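# Pack sealed cups upright into the black crate

## Task

Take every sealed cup off the steel table and put it in the black crate, each one standing on the crate's floor with its lid facing up; the cups that were already in the crate must still be standing when you finish.

## Robot and tools

Robot: two arms. left_arm wears a left hand and right_arm a right hand, mirror images of each other. Calibrated base positions in the scene frame: left_arm (+0.016, +0.247, 0) m, turned slightly (quat_wxyz +1.000, 0, 0, -0.029); right_arm (+0.032, -0.287, 0) m (quat_wxyz +1.000, 0, 0, +0.024). A camera stand is fixed behind the arms. Loose objects may now and then get a brief nudge from outside.

Scene frame: origin at table-top height, halfway between the nominal bases; +z up, +x out over the table, +y toward left_arm. Reported positions (metres), orientations (quat wxyz) and Hand targets all use this frame, and can be off by a few centimetres.

Hand point: a point fixed to the palm, 0.05 m in front of it and 0.15 m from the wrist face along the fingers. Its +z runs along straight fingers, +y out of the palm; +x runs across the palm away from the thumb on the right hand, toward the thumb on the left. Straight fingers end 0.06-0.07 m past the point, their centre lines 0.06 m behind it along -y. A wrist bracket on the little-finger side can strike things.

The 28-number row (all values in [-1, 1]): first left_arm, then right_arm, 14 numbers each: dx, dy, dz, rx, ry, rz, then little, ring, middle, index, thumb_bend, thumb_turn, force_limit, speed. Both arms always appear, even if one is idle.
- dx..rz are an offset, not a pose: they shift the arm's Hand target as it stood when the action or move began, along scene axes. 1.0 = 0.6 m or 180 degrees. rx, ry, rz form a single rotation vector, turning about the Hand target's position. Every row of one action counts from the same starting target, so a repeated offset keeps going further. Six zeros re-request the current Hand target, which is also how you resume commanding an arm or make it close a leftover gap.
- The six finger numbers are absolute targets: -1 straight/open, +1 curled/closed; thumb_turn -1 beside the palm, +1 across in front of it.
- force_limit maps -1..+1 to about 0..10 N at the fingertip (0..15 N for the two thumb motors). speed rises from nearly zero at -1 to full at +0.48 and stays full above; use -0.94 or lower for a soft grip.
- There is no 'no change' value for the hands: repeat the last eight hand numbers you sent that arm. If you have sent none yet, use its hand_measured plus hand_force_limit and hand_speed.

Tools:
- execute_actions(actions, cameras): actions is a list of actions; each action is a list of up to 15 rows, one row per 1/30 s step, the last row held if fewer. An empty list returns camera images without moving. cameras: list of names, ["all"] or [].
- move(target, speed, blend, blocking, cameras): target is one 28-number row or a list of up to 15 rows; every row is an offset from the same starting Hand targets, not from the row before. Straight paths, no obstacle avoidance. speed: m/s per arm path, 0.002 to 4.3, default 0.25 (turns up to twice that in rad/s); one value or one per target. blend: corner-rounding radius in m, 0 means stop at each target. blocking=false returns early while the motion continues. The move line reports done, off_target, moving, held or fault; limits=paced means the command was clipped, limits=held means steps were withheld.
- wait(seconds 0 to 10): holds last commands; a running move carries on.
- stop(): brakes the current move.
- zoom_image(camera, region [x0, y0, x1, y1]): closer look at cam_head_left, cam_head_right or cam_high from the latest images; region at most 504 by 504 pixels, origin top-left. Images are 896x504.
- show_instructions(): shows reference pages.
- finished_scene(scene): ends the current scene, integer 1 to 3; irreversible.

Results: end_effector_position and quat per arm, Hand target (the base for your next offsets), joint positions, velocities and torques, and per hand six-value lists in finger order: hand_measured (position on target scale), hand_stopped_by (moving, target, force, stalled, fault) and hand_load_n (fingertip force, positive pushing open). A grip lost shows as load dropping near 0. A MOTOR HOT line warns of overheating.

Behaviour: the arm tracks loosely and often rests 1-3 cm (sometimes 5) short, usually low; send the missing distance as a further offset. Orientation commands are clipped to 40 degrees from the measured one per step. A grip needs the thumb turned in front; objects 0.035-0.065 m thick fit, handles down to about 0.025 m. To squeeze harder, raise force_limit and send a more-closed target; to release, send a more-open one.

Avoid: dropping cups or releasing them while they move; leaving anything off the table or letting it fall; fast contacts and slams into fixed or heavy things; pressing past contact; excessive finger force or fast swinging of loads; any contact between the two arms or one hand gripping the other; routing a hand close to its own base; long stretched-out holds or pushing toward unreachable poses, which heat motors until an arm drops.

Each tool is called after "Call:" as name([rows], argument=value, ...), one row to a line, values as JSON.

Reference images:

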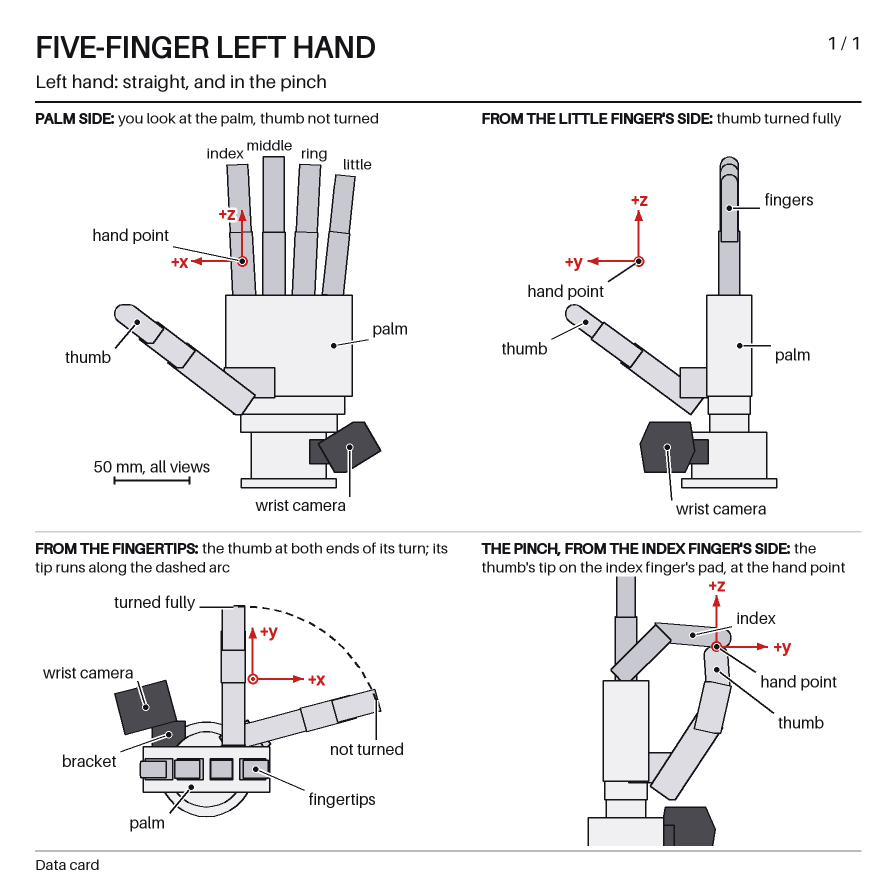

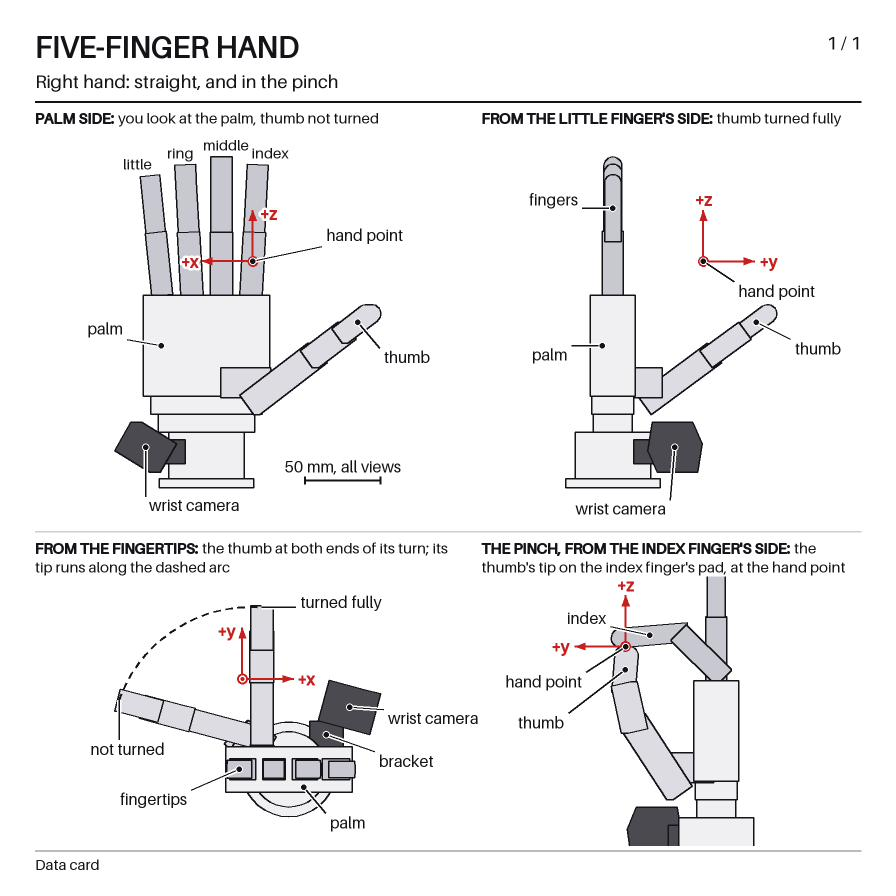

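## Session

Call:
execute_actions(actions=[])

Scene clock: 0.00 s.
left_arm: end_effector_position=(+0.2265, -0.0697, +0.2286) hand_measured=(-1.000, -1.000, -1.000, -1.000, -1.000, -1.000) hand_load_n=(+0.0, +0.0, +0.0, +0.0, +0.0, +0.0) hand_stopped_by=(target, target, target, target, target, target) hand_force_limit=0.00 hand_speed=-0.80 end_effector_quat_wxyz=(+0.224, -0.218, +0.903, -0.295) | right_arm: end_effector_position=(+0.1465, -0.5822, +0.1300) hand_measured=(-1.000, -1.000, -1.000, -1.000, -1.000, -1.000) hand_load_n=(+0.0, +0.0, +0.0, +0.0, +0.0, +0.0) hand_stopped_by=(target, target, target, target, target, target) hand_force_limit=0.00 hand_speed=-0.80 end_effector_quat_wxyz=(+0.007, +0.154, +0.987, -0.039)
Joint positions: left_arm=[-0.995 0.981 0.951 -0.816 -0.251 0.139] | right_arm=[-1.416 1.238 0.947 -1.202 0.014 0.512]
Joint velocities: within noise
Joint torques (N m): no reading
Heat: left arm: hottest elbow 31 °C; right arm: hottest elbow 38 °C.
Hand target: left_arm +0.2308, -0.0771, +0.2465; +0.229, -0.219, +0.895, -0.312 | right_arm +0.1480, -0.5896, +0.1357; +0.010, +0.154, +0.987, -0.047

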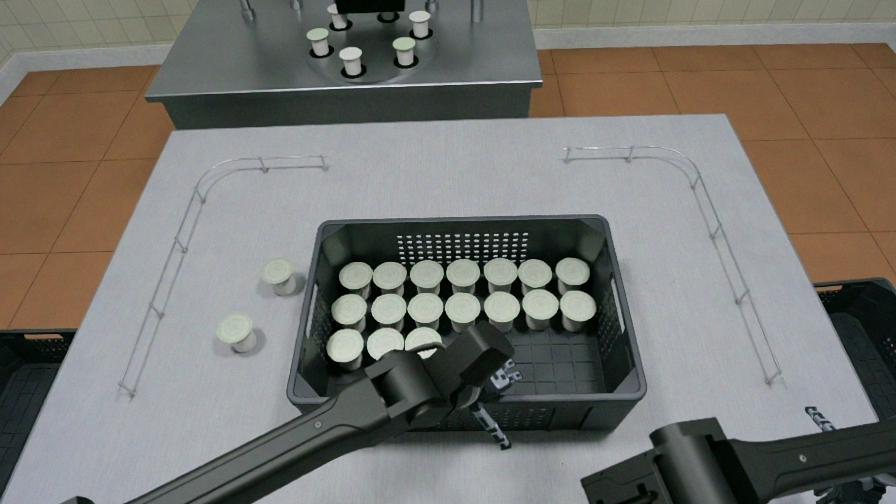

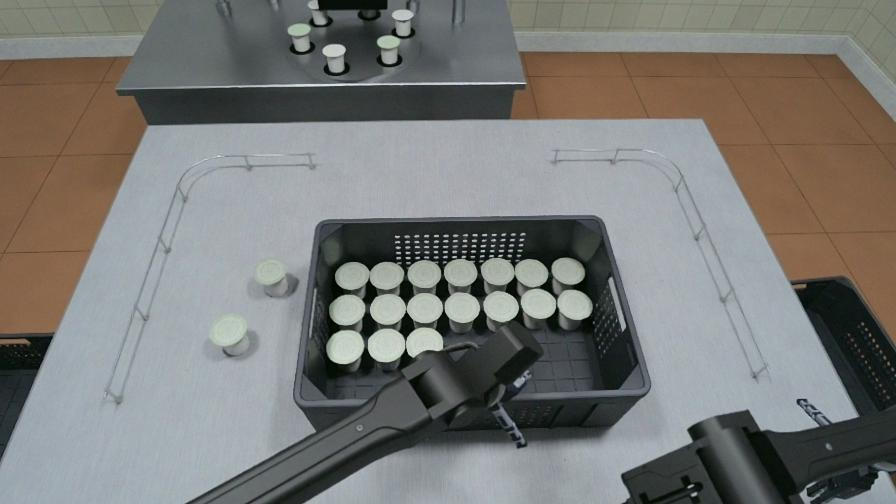

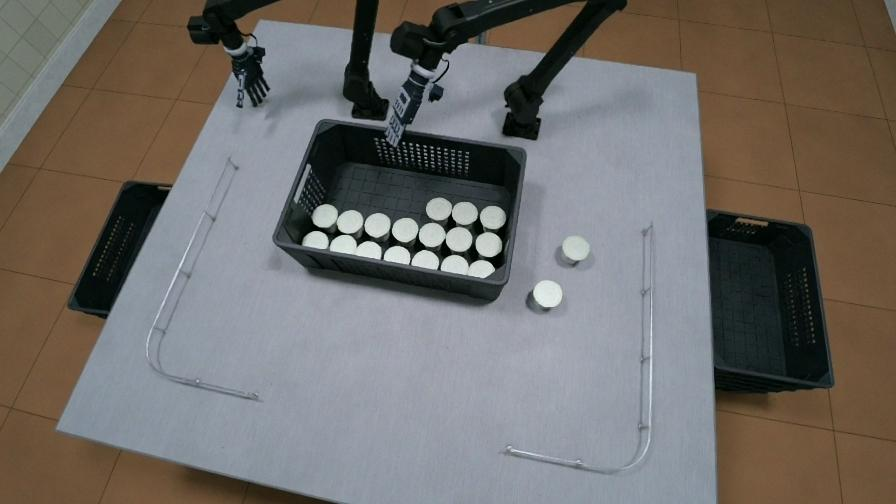

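Call:
move([
  [0,0,0.17,0,0,0,-1,-1,-1,-1,-1,1,-0.4,-0.7,0,0,0,0,0,0,-1,-1,-1,-1,-1,-1,0,-0.8],
  [0.4267,0.842,0.1,-0.0976,0.0065,0.4312,-1,-1,-1,-1,-1,1,-0.4,-0.7,0,0,0,0,0,0,-1,-1,-1,-1,-1,-1,0,-0.8],
  [0.4267,0.842,-0.211,-0.0976,0.0065,0.4312,-1,-1,-1,-1,-1,1,-0.4,-0.7,0,0,0,0,0,0,-1,-1,-1,-1,-1,-1,0,-0.8],
], speed=[0.25,0.3,0.2], blend=[0.05,0.05,0], cameras=["all"])

Scene clock: 51.87 s.
left_arm: end_effector_position=(+0.4849, +0.4257, +0.1212) hand_measured=(-1.000, -1.000, -1.000, -1.000, -1.000, +1.000) hand_load_n=(+0.0, +0.0, +0.0, +0.0, +0.0, +0.0) hand_stopped_by=(target, target, target, target, target, target) hand_force_limit=-0.40 hand_speed=-0.70 end_effector_quat_wxyz=(-0.328, +0.761, -0.515, +0.219) | right_arm: end_effector_position=(+0.1465, -0.5822, +0.1300) hand_measured=(-1.000, -1.000, -1.000, -1.000, -1.000, -1.000) hand_load_n=(+0.0, +0.0, +0.0, +0.0, +0.0, +0.0) hand_stopped_by=(target, target, target, target, target, target) hand_force_limit=0.00 hand_speed=-0.80 end_effector_quat_wxyz=(+0.007, +0.154, +0.987, -0.039)
Joint positions: left_arm=[0.494 1.349 0.902 -0.312 0.036 0.04] | right_arm=[-1.416 1.238 0.947 -1.202 0.014 0.512]
Joint torques (N m): left_arm=[1.08 -11.28 8.87 1.83 -0.08 -0.06] | right_arm=[-1.44 -6.71 11.92 0.18 0.08 -0.05]
Heat: left arm: hottest elbow 40 °C; right arm: hottest elbow 43 °C.
Hand target: left_arm +0.4866, +0.4282, +0.1198; -0.332, +0.763, -0.509, +0.221 | right_arm +0.1480, -0.5896, +0.1357; +0.010, +0.154, +0.987, -0.047
Off the commanded pose: left_arm 0.003 m, 1 deg | right_arm 0.010 m, 1 deg.
move: done

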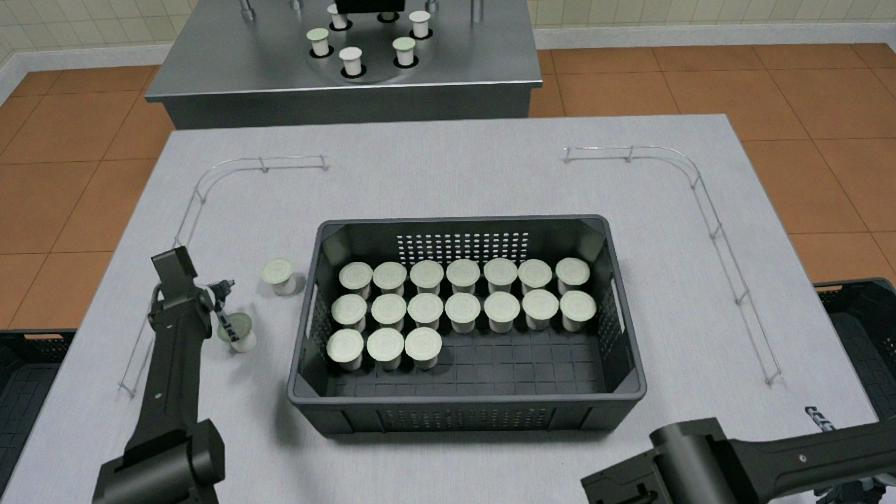

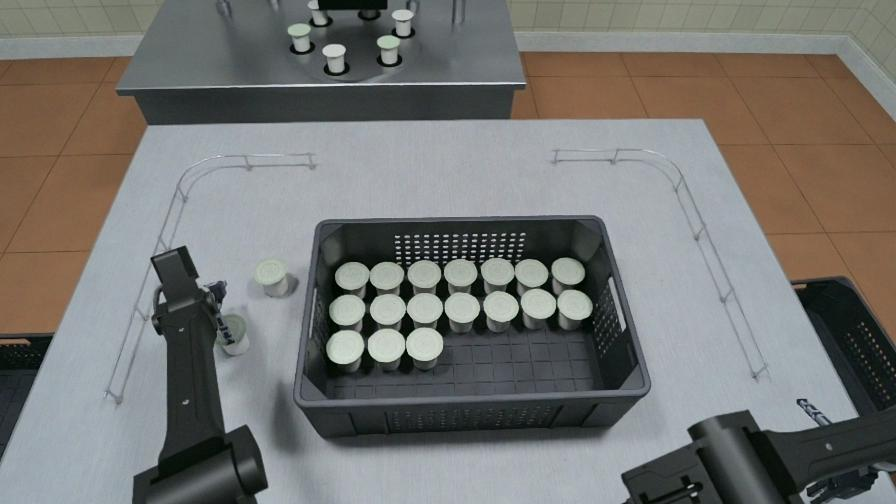

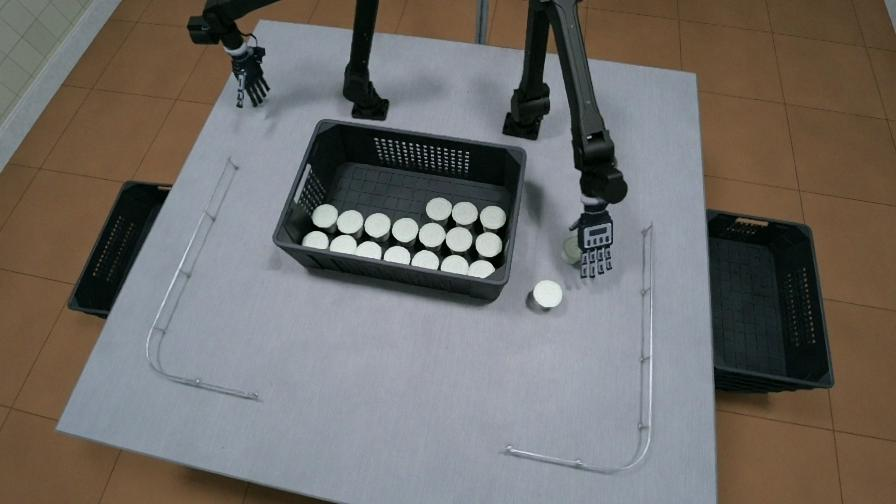

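Call:
zoom_image(camera="cam_head_left", region=[160, 240, 300, 380])

Call:
zoom_image(camera="cam_high", region=[510, 180, 670, 320])

Scaled by 3.600 from the camera's 896x504 image, which has a finer 1280x720 frame.

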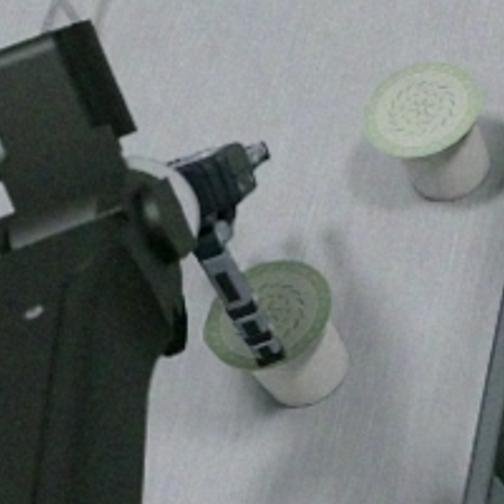

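Scaled by 3.150 from the camera's 896x504 image, which has a finer 1280x720 frame.

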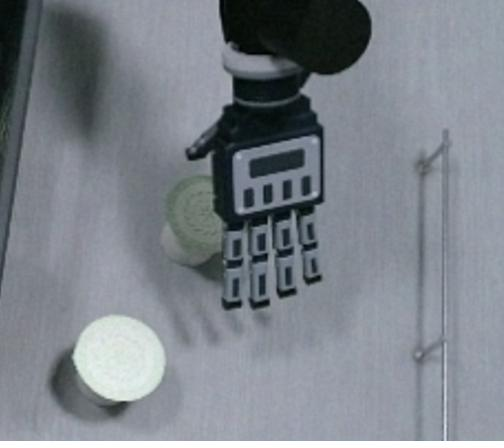

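Call:
move([
  [0.0,0.0,-0.103,0,0,0,-1,-1,-1,-1,-1,1,-0.4,-0.7,0,0,0,0,0,0,-1,-1,-1,-1,-1,-1,0,-0.8],
], speed=0.15)

Scene clock: 59.63 s.
left_arm: end_effector_position=(+0.4845, +0.4255, +0.0585) hand_measured=(-1.000, -1.000, -1.000, -1.000, -1.000, +1.000) hand_load_n=(+0.0, +0.0, +0.0, +0.0, +0.0, +0.0) hand_stopped_by=(target, target, target, target, target, target) hand_force_limit=-0.40 hand_speed=-0.70 end_effector_quat_wxyz=(-0.327, +0.761, -0.515, +0.219) | right_arm: end_effector_position=(+0.1465, -0.5822, +0.1300) hand_measured=(-1.000, -1.000, -1.000, -1.000, -1.000, -1.000) hand_load_n=(+0.0, +0.0, +0.0, +0.0, +0.0, +0.0) hand_stopped_by=(target, target, target, target, target, target) hand_force_limit=0.00 hand_speed=-0.80 end_effector_quat_wxyz=(+0.007, +0.154, +0.987, -0.039)
Joint positions: left_arm=[0.494 1.447 0.81 -0.126 0.036 0.04] | right_arm=[-1.416 1.238 0.947 -1.202 0.014 0.512]
Joint torques (N m): left_arm=[-0.5 -11.87 7.88 2.11 -0.11 -0.07] | right_arm=[-0.97 -6.18 11.84 0.06 0.07 -0.03]
Heat: left arm: hottest elbow 39 °C; right arm: hottest elbow 43 °C.
Hand target: left_arm +0.4866, +0.4282, +0.0580; -0.332, +0.763, -0.509, +0.221 | right_arm +0.1480, -0.5896, +0.1357; +0.010, +0.154, +0.987, -0.047
Off the commanded pose: left_arm 0.003 m, 1 deg | right_arm 0.010 m, 1 deg.
move: done

Call:
move([
  [0.0,0.0,0,0,0,0,-1,-1,0.25,0.25,-0.2,1,-0.4,-0.88,0,0,0,0,0,0,-1,-1,-1,-1,-1,-1,0,-0.8],
], cameras=["cam_head_left","cam_high"])

Call:
zoom_image(camera="cam_head_left", region=[160, 240, 300, 380])

Scene clock: 64.50 s.
left_arm: end_effector_position=(+0.4848, +0.4257, +0.0587) hand_measured=(-1.000, -1.000, -0.488, -0.312, -0.752, +1.000) hand_load_n=(+0.0, +0.0, +1.5, +3.0, +12.0, +1.0) hand_stopped_by=(target, target, force, force, force, target) hand_force_limit=-0.40 hand_speed=-0.88 end_effector_quat_wxyz=(-0.328, +0.761, -0.515, +0.219) | right_arm: end_effector_position=(+0.1465, -0.5822, +0.1300) hand_measured=(-1.000, -1.000, -1.000, -1.000, -1.000, -1.000) hand_load_n=(+0.0, +0.0, +0.0, +0.0, +0.0, +0.0) hand_stopped_by=(target, target, target, target, target, target) hand_force_limit=0.00 hand_speed=-0.80 end_effector_quat_wxyz=(+0.007, +0.154, +0.987, -0.039)
Joint positions: left_arm=[0.494 1.447 0.81 -0.124 0.036 0.04] | right_arm=[-1.416 1.238 0.947 -1.202 0.014 0.512]
Joint torques (N m): left_arm=[0.15 -10.7 7.88 1.95 -0.08 -0.11] | right_arm=[-1.08 -6.18 11.74 0.14 0.06 -0.02]
Heat: left arm: hottest elbow 38 °C; right arm: hottest elbow 43 °C.
Hand target: left_arm +0.4866, +0.4282, +0.0580; -0.332, +0.763, -0.509, +0.221 | right_arm +0.1480, -0.5896, +0.1357; +0.010, +0.154, +0.987, -0.047
Off the commanded pose: left_arm 0.003 m, 1 deg | right_arm 0.010 m, 1 deg.
move: done
Images, in order (width x height): cam_head_left 896x504, cam_high 896x504.

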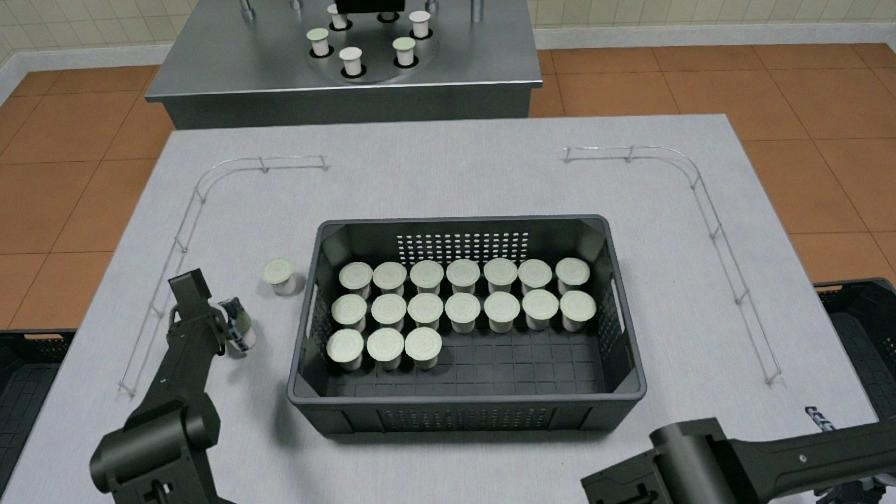

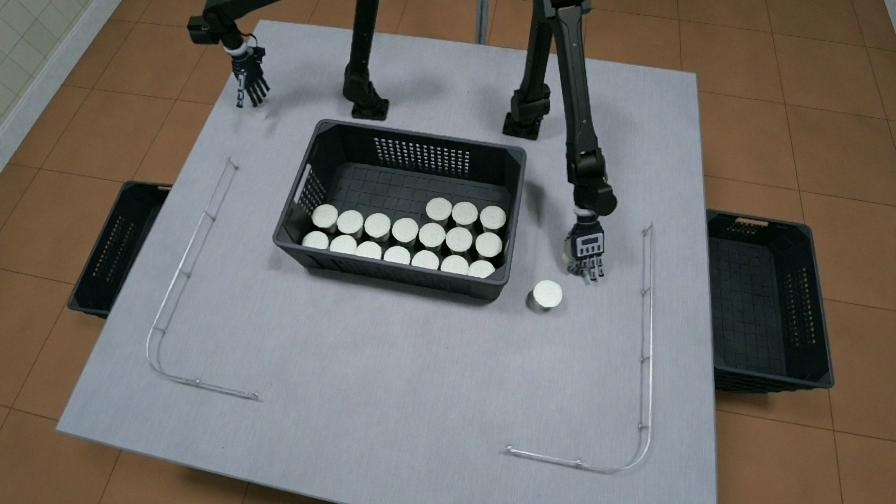

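Scaled by 3.600 from the camera's 896x504 image, which has a finer 1280x720 frame.

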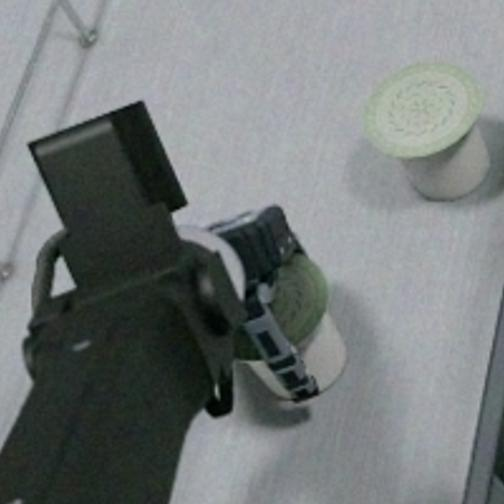

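Call:
move([
  [0.031,0.013,0.067,0,0,0,-1,-1,0.25,0.25,-0.2,1,-0.4,-0.88,0,0,0,0,0,0,-1,-1,-1,-1,-1,-1,0,-0.8],
  [0.0385,0.016,0.47,0,0,0,-1,-1,0.25,0.25,-0.2,1,-0.4,-0.88,0,0,0,0,0,0,-1,-1,-1,-1,-1,-1,0,-0.8],
  [-0.089,-0.472,0.52,-0.0034,0.0394,-0.1958,-1,-1,0.25,0.25,-0.2,1,-0.4,-0.88,0,0,0,0,0,0,-1,-1,-1,-1,-1,-1,0,-0.8],
], speed=[0.1,0.2,0.22], blend=[0.02,0.04,0])

Scene clock: 75.57 s.
left_arm: end_effector_position=(+0.4226, +0.1482, +0.3252) hand_measured=(-1.000, -1.000, -0.488, -0.312, -0.752, +1.000) hand_load_n=(+0.0, +0.0, +1.5, +3.5, +11.0, +1.0) hand_stopped_by=(target, target, force, force, force, target) hand_force_limit=-0.40 hand_speed=-0.88 end_effector_quat_wxyz=(+0.185, -0.593, +0.747, -0.235) | right_arm: end_effector_position=(+0.1465, -0.5822, +0.1300) hand_measured=(-1.000, -1.000, -1.000, -1.000, -1.000, -1.000) hand_load_n=(+0.0, +0.0, +0.0, +0.0, +0.0, +0.0) hand_stopped_by=(target, target, target, target, target, target) hand_force_limit=0.00 hand_speed=-0.80 end_effector_quat_wxyz=(+0.007, +0.154, +0.987, -0.039)
Joint positions: left_arm=[-0.092 1.181 1.374 -1.157 0.047 0.063] | right_arm=[-1.416 1.238 0.947 -1.202 0.014 0.512]
Joint torques (N m): left_arm=[-0.26 -11.05 16.92 0.76 -0.12 -0.07] | right_arm=[-0.38 -6.59 11.86 -0.06 0.06 -0.01]
Heat: left arm: hottest elbow 39 °C; right arm: hottest elbow 44 °C.
Hand target: left_arm +0.4332, +0.1449, +0.3700; +0.214, -0.586, +0.734, -0.267 | right_arm +0.1480, -0.5896, +0.1357; +0.010, +0.154, +0.987, -0.047
Off the commanded pose: left_arm 0.046 m, 5 deg | right_arm 0.010 m, 1 deg.
move: off_target (left_arm)

Call:
move([
  [-0.129,-0.49,-0.033,0.0112,0.0192,-0.1958,0.35,-0.15,0.25,0.25,-0.2,1,-0.4,-0.7,0,0,0,0,0,0,-1,-1,-1,-1,-1,-1,0,-0.8],
], speed=0.22, cameras=["cam_head_left","cam_high"])

Call:
zoom_image(camera="cam_high", region=[280, 90, 520, 270])

Scene clock: 80.40 s.
left_arm: end_effector_position=(+0.3445, -0.1389, +0.3132) hand_measured=(+0.350, -0.150, -0.488, -0.312, -0.752, +1.000) hand_load_n=(+0.0, +0.5, +1.0, +3.5, +11.5, +1.5) hand_stopped_by=(target, target, force, force, force, target) hand_force_limit=-0.40 hand_speed=-0.70 end_effector_quat_wxyz=(+0.096, -0.348, +0.896, -0.257) | right_arm: end_effector_position=(+0.1465, -0.5822, +0.1300) hand_measured=(-1.000, -1.000, -1.000, -1.000, -1.000, -1.000) hand_load_n=(+0.0, +0.0, +0.0, +0.0, -0.5, +0.0) hand_stopped_by=(target, target, target, target, target, target) hand_force_limit=0.00 hand_speed=-0.80 end_effector_quat_wxyz=(+0.007, +0.154, +0.987, -0.039)
Joint positions: left_arm=[-0.739 1.437 1.588 -1.166 0.024 0.027] | right_arm=[-1.416 1.238 0.947 -1.202 0.014 0.512]
Joint torques (N m): left_arm=[-0.38 -14.39 16.92 0.7 -0.04 0.13] | right_arm=[-0.97 -6.65 11.71 0.08 0.08 -0.04]
Heat: left arm: hottest elbow 39 °C; right arm: hottest elbow 44 °C.
Hand target: left_arm +0.3561, -0.1490, +0.3503; +0.111, -0.341, +0.888, -0.289 | right_arm +0.1480, -0.5896, +0.1357; +0.010, +0.154, +0.987, -0.047
Off the commanded pose: left_arm 0.040 m, 4 deg | right_arm 0.010 m, 1 deg.
move: off_target (left_arm)
Images, in order (width x height): cam_head_left 896x504, cam_high 896x504.

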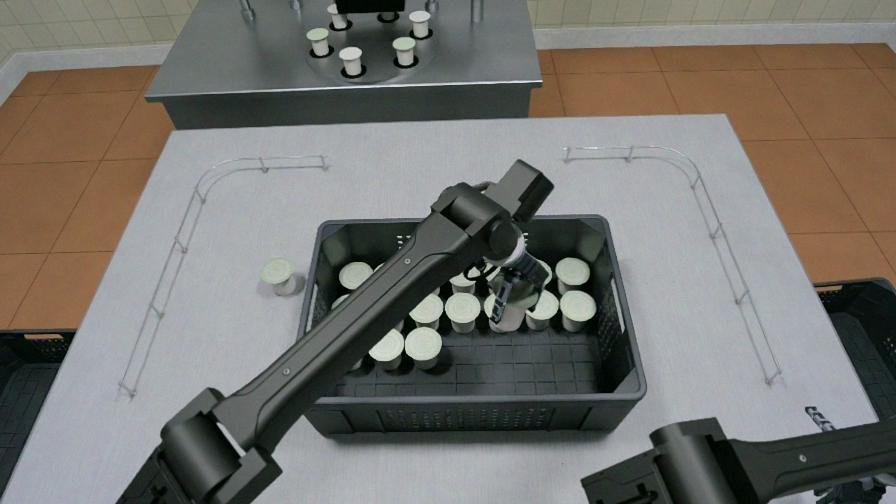

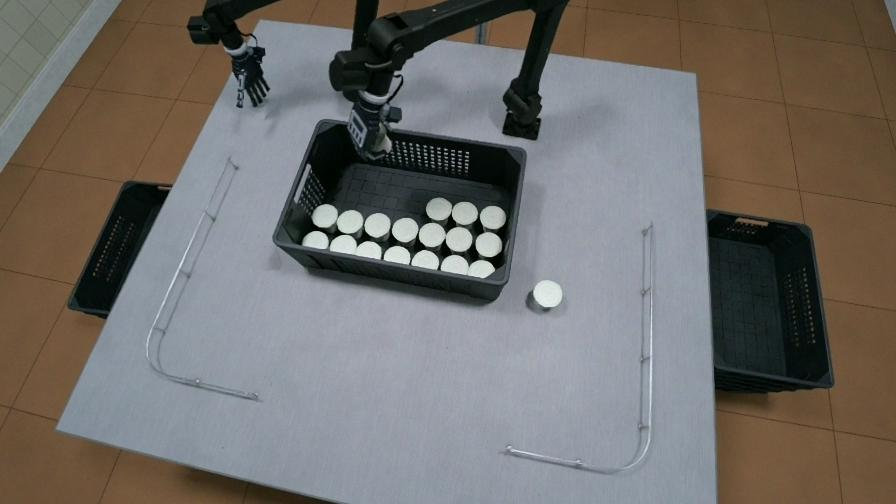

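Scaled by 2.100 from the camera's 896x504 image, which has a finer 1280x720 frame.

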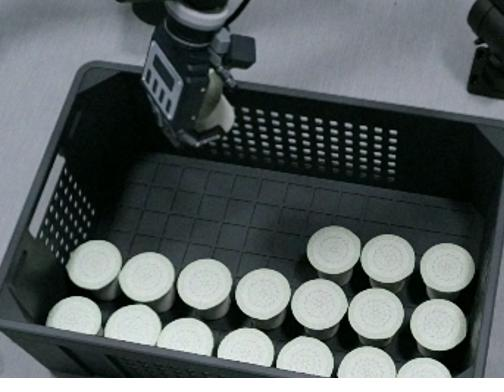

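Call:
move([
  [0.033,-0.037,-0.367,0,0,0,0.35,-0.15,0.25,0.25,-0.2,1,-0.4,-0.7,0,0,0,0,0,0,-1,-1,-1,-1,-1,-1,0,-0.8],
], speed=0.16, cameras=["cam_head_left","cam_high"])

Call:
zoom_image(camera="cam_high", region=[280, 90, 520, 270])

Call:
zoom_image(camera="cam_head_left", region=[420, 240, 600, 400])

Scene clock: 85.70 s.
left_arm: end_effector_position=(+0.3722, -0.1674, +0.1241) hand_measured=(+0.350, -0.150, -0.488, -0.312, -0.752, +1.000) hand_load_n=(+0.0, +0.5, +1.0, +3.5, +11.5, +1.5) hand_stopped_by=(target, target, force, force, force, target) hand_force_limit=-0.40 hand_speed=-0.70 end_effector_quat_wxyz=(+0.105, -0.345, +0.890, -0.278) | right_arm: end_effector_position=(+0.1465, -0.5822, +0.1300) hand_measured=(-1.000, -1.000, -1.000, -1.000, -1.000, -1.000) hand_load_n=(+0.0, +0.0, +0.0, +0.0, +0.0, +0.0) hand_stopped_by=(target, target, target, target, target, target) hand_force_limit=0.00 hand_speed=-0.80 end_effector_quat_wxyz=(+0.007, +0.154, +0.987, -0.039)
Joint positions: left_arm=[-0.739 1.558 1.208 -0.618 0.024 0.027] | right_arm=[-1.416 1.238 0.947 -1.202 0.014 0.512]
Joint torques (N m): left_arm=[-0.44 -16.21 9.39 1.77 -0.05 0.06] | right_arm=[-0.44 -6.12 11.73 0.18 0.12 0.01]
Heat: left arm: hottest elbow 39 °C; right arm: hottest elbow 44 °C.
Hand target: left_arm +0.3758, -0.1712, +0.1302; +0.111, -0.341, +0.888, -0.289 | right_arm +0.1480, -0.5896, +0.1357; +0.010, +0.154, +0.987, -0.047
Off the commanded pose: left_arm 0.008 m, 2 deg | right_arm 0.010 m, 1 deg.
move: done
Images, in order (width x height): cam_head_left 896x504, cam_high 896x504.

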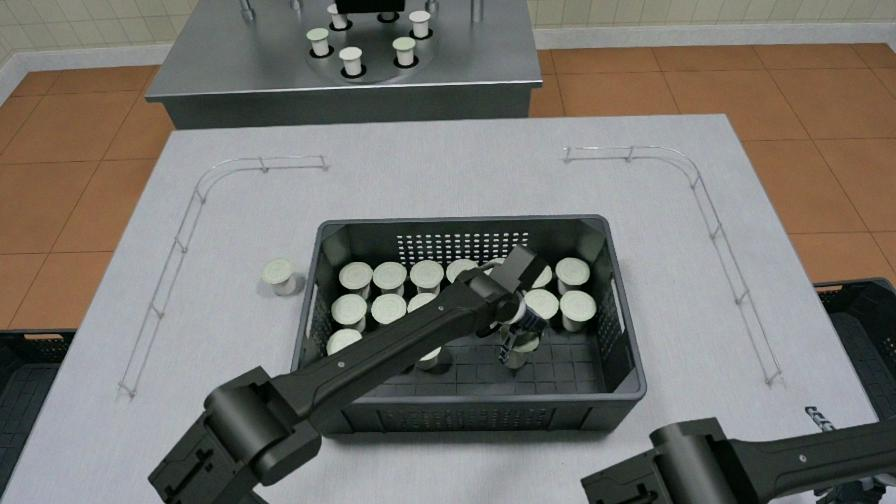

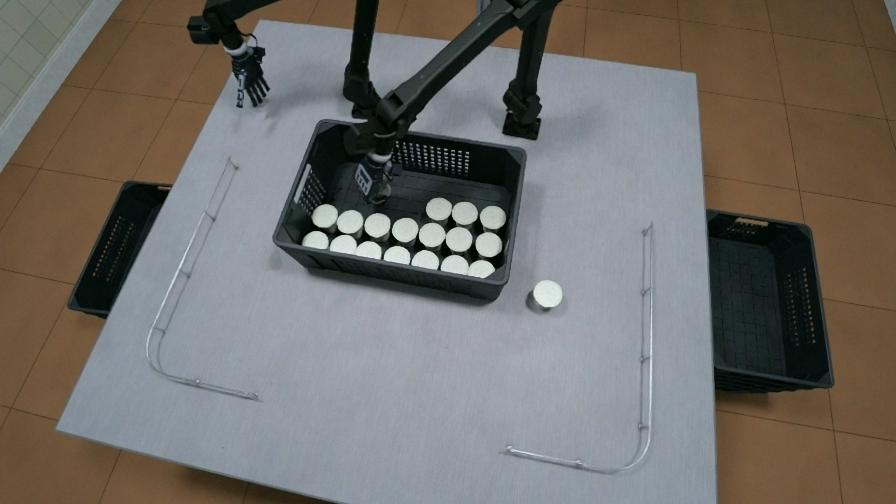

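Scaled by 2.100 from the camera's 896x504 image, which has a finer 1280x720 frame.

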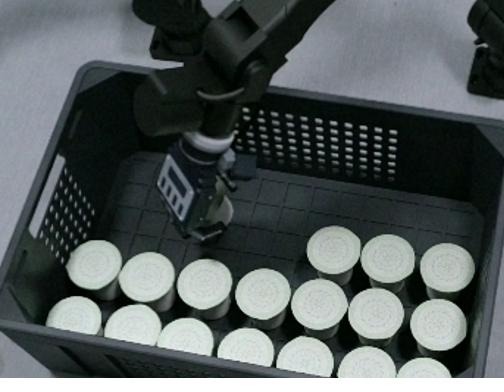

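Scaled by 2.800 from the camera's 896x504 image, which has a finer 1280x720 frame.

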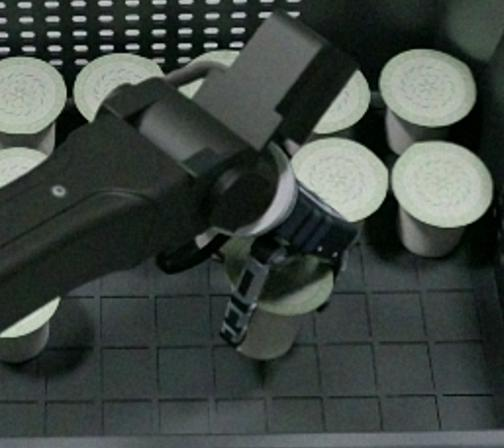

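Call:
move([
  [0.0,0.0,-0.1,0,0,0,0.35,-0.15,0.25,0.25,-0.2,1,-0.4,-0.7,0,0,0,0,0,0,-1,-1,-1,-1,-1,-1,0,-0.8],
], speed=0.1, cameras=["cam_head_left","cam_high"])

Call:
zoom_image(camera="cam_high", region=[280, 90, 520, 270])

Call:
zoom_image(camera="cam_head_left", region=[420, 240, 600, 400])

Scene clock: 93.63 s.
left_arm: end_effector_position=(+0.3731, -0.1685, +0.0690) hand_measured=(+0.350, -0.150, -0.488, -0.312, -0.752, +1.000) hand_load_n=(+0.0, +0.0, +1.0, +3.0, +11.5, +1.5) hand_stopped_by=(target, target, force, force, force, target) hand_force_limit=-0.40 hand_speed=-0.70 end_effector_quat_wxyz=(+0.107, -0.344, +0.889, -0.282) | right_arm: end_effector_position=(+0.1465, -0.5822, +0.1300) hand_measured=(-1.000, -1.000, -1.000, -1.000, -1.000, -1.000) hand_load_n=(+0.0, +0.0, +0.0, +0.0, +0.0, +0.0) hand_stopped_by=(target, target, target, target, target, target) hand_force_limit=0.00 hand_speed=-0.80 end_effector_quat_wxyz=(+0.007, +0.154, +0.987, -0.039)
Joint positions: left_arm=[-0.739 1.617 1.119 -0.46 0.024 0.027] | right_arm=[-1.416 1.238 0.947 -1.202 0.014 0.512]
Joint torques (N m): left_arm=[-0.97 -15.91 8.42 1.85 -0.07 0.05] | right_arm=[-1.03 -6.83 11.64 0.18 0.11 -0.02]
Heat: left arm: hottest elbow 39 °C; right arm: hottest elbow 45 °C.
Hand target: left_arm +0.3757, -0.1712, +0.0700; +0.111, -0.341, +0.888, -0.289 | right_arm +0.1480, -0.5896, +0.1357; +0.010, +0.154, +0.987, -0.047
Off the commanded pose: left_arm 0.004 m, 1 deg | right_arm 0.010 m, 1 deg.
move: done
Images, in order (width x height): cam_head_left 896x504, cam_high 896x504.

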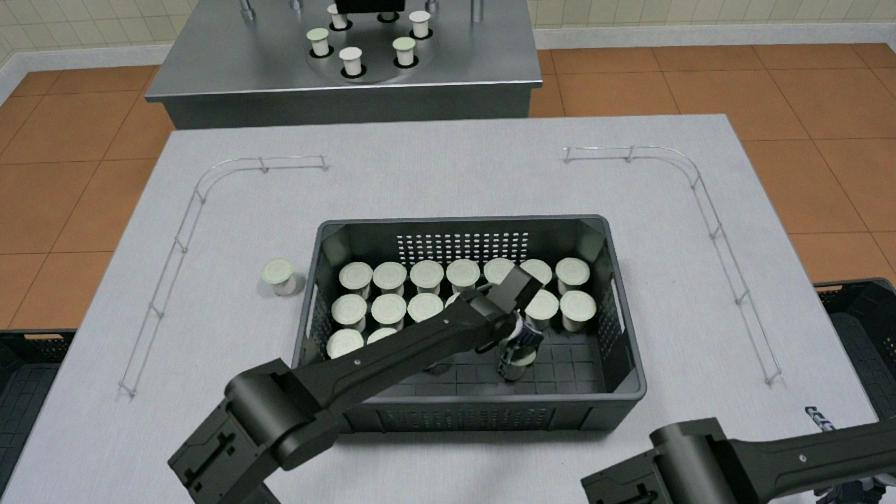

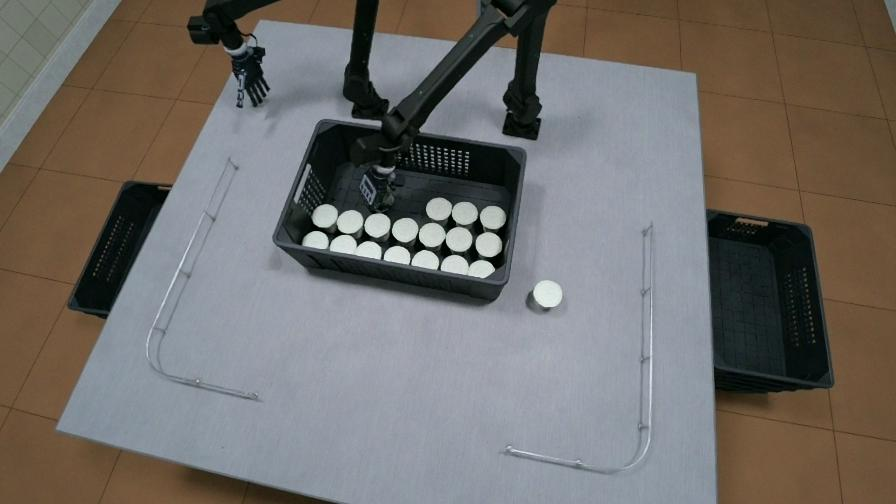

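Scaled by 2.100 from the camera's 896x504 image, which has a finer 1280x720 frame.

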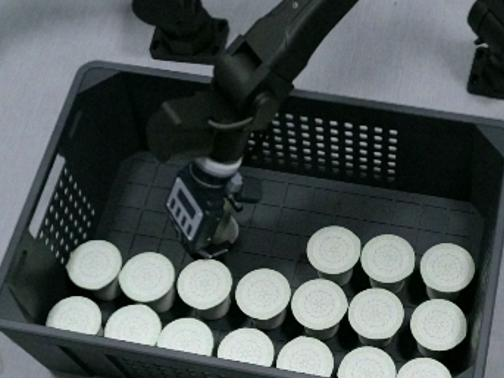

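Scaled by 2.800 from the camera's 896x504 image, which has a finer 1280x720 frame.

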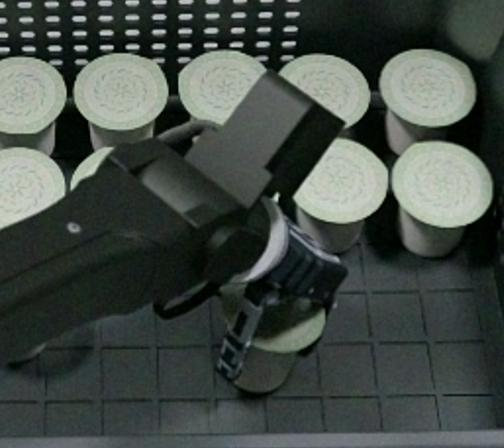

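Call:
move([
  [-0.003,0.003,-0.009,0,0,0,0.35,-0.15,0.25,0.25,-0.2,1,-0.4,-0.7,0,0,0,0,0,0,-1,-1,-1,-1,-1,-1,0,-0.8],
], speed=0.05)

Scene clock: 100.60 s.
left_arm: end_effector_position=(+0.3734, -0.1688, +0.0674) hand_measured=(+0.350, -0.150, -0.488, -0.312, -0.752, +1.000) hand_load_n=(+0.0, +0.5, +1.0, +3.0, +12.0, +1.0) hand_stopped_by=(target, target, force, force, force, target) hand_force_limit=-0.40 hand_speed=-0.70 end_effector_quat_wxyz=(+0.108, -0.344, +0.888, -0.285) | right_arm: end_effector_position=(+0.1465, -0.5822, +0.1300) hand_measured=(-1.000, -1.000, -1.000, -1.000, -1.000, -1.000) hand_load_n=(+0.0, +0.0, +0.0, +0.0, +0.0, +0.0) hand_stopped_by=(target, target, target, target, target, target) hand_force_limit=0.00 hand_speed=-0.80 end_effector_quat_wxyz=(+0.007, +0.154, +0.987, -0.039)
Joint positions: left_arm=[-0.739 1.617 1.112 -0.446 0.024 0.027] | right_arm=[-1.416 1.238 0.947 -1.202 0.014 0.512]
Joint torques (N m): left_arm=[-0.73 -15.38 7.43 1.78 -0.07 0.12] | right_arm=[-0.85 -5.6 11.67 0.09 0.05 0.01]
Heat: left arm: hottest elbow 39 °C; right arm: hottest elbow 45 °C.
Hand target: left_arm +0.3739, -0.1693, +0.0645; +0.111, -0.341, +0.888, -0.289 | right_arm +0.1480, -0.5896, +0.1357; +0.010, +0.154, +0.987, -0.047
Off the commanded pose: left_arm 0.003 m, 1 deg | right_arm 0.010 m, 1 deg.
move: done

Call:
move([
  [0,0,0,0,0,0,0.35,-0.15,-0.8,-0.8,-1,1,-0.4,-0.85,0,0,0,0,0,0,-1,-1,-1,-1,-1,-1,0,-0.8],
], speed=0.05, cameras=["cam_head_left","cam_high"])

Call:
zoom_image(camera="cam_high", region=[320, 130, 440, 250])

Call:
zoom_image(camera="cam_head_left", region=[420, 240, 600, 400])

Scene clock: 104.33 s.
left_arm: end_effector_position=(+0.3742, -0.1696, +0.0678) hand_measured=(+0.350, -0.150, -0.800, -0.800, -1.000, +1.000) hand_load_n=(+0.0, +0.0, +0.0, +0.0, +0.0, +0.0) hand_stopped_by=(target, target, target, target, target, target) hand_force_limit=-0.40 hand_speed=-0.85 end_effector_quat_wxyz=(+0.109, -0.344, +0.888, -0.287) | right_arm: end_effector_position=(+0.1465, -0.5822, +0.1300) hand_measured=(-1.000, -1.000, -1.000, -1.000, -1.000, -1.000) hand_load_n=(+0.0, +0.0, +0.0, +0.0, +0.0, +0.0) hand_stopped_by=(target, target, target, target, target, target) hand_force_limit=0.00 hand_speed=-0.80 end_effector_quat_wxyz=(+0.007, +0.154, +0.987, -0.039)
Joint positions: left_arm=[-0.739 1.617 1.112 -0.442 0.024 0.027] | right_arm=[-1.416 1.238 0.947 -1.202 0.014 0.512]
Joint torques (N m): left_arm=[-0.67 -15.85 7.71 1.85 -0.1 0.08] | right_arm=[-0.91 -6.18 11.52 0.14 0.07 -0.07]
Heat: left arm: hottest elbow 39 °C; right arm: hottest elbow 45 °C.
Hand target: left_arm +0.3739, -0.1694, +0.0646; +0.111, -0.341, +0.888, -0.289 | right_arm +0.1480, -0.5896, +0.1357; +0.010, +0.154, +0.987, -0.047
Off the commanded pose: left_arm 0.003 m, 0 deg | right_arm 0.010 m, 1 deg.
move: done
Images, in order (width x height): cam_head_left 896x504, cam_high 896x504.

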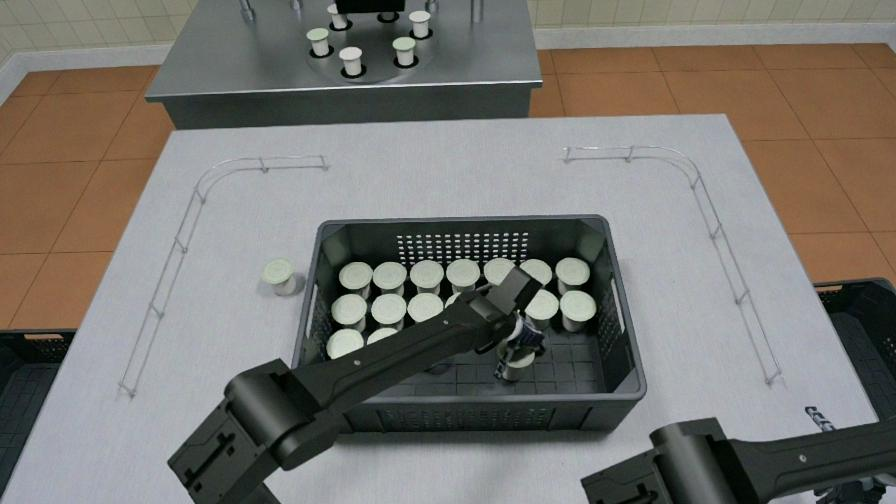

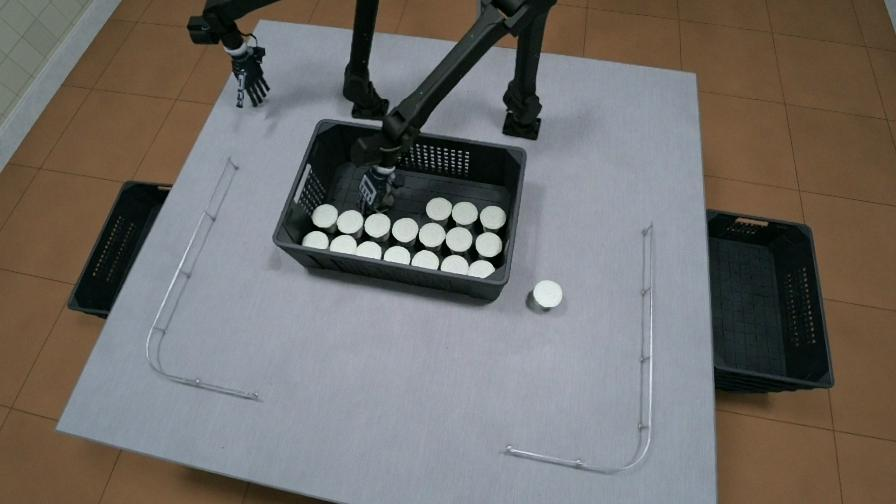

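Scaled by 4.200 from the camera's 896x504 image, which has a finer 1280x720 frame.

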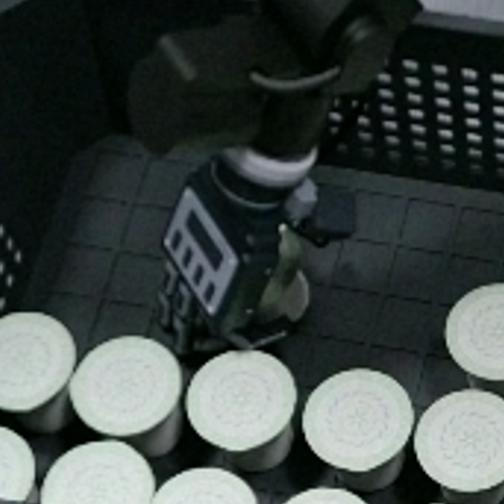

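Scaled by 2.800 from the camera's 896x504 image, which has a finer 1280x720 frame.

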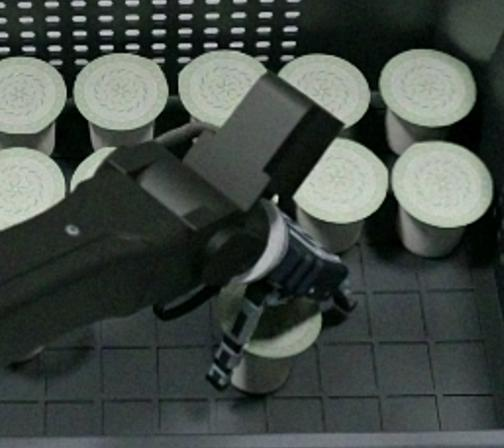

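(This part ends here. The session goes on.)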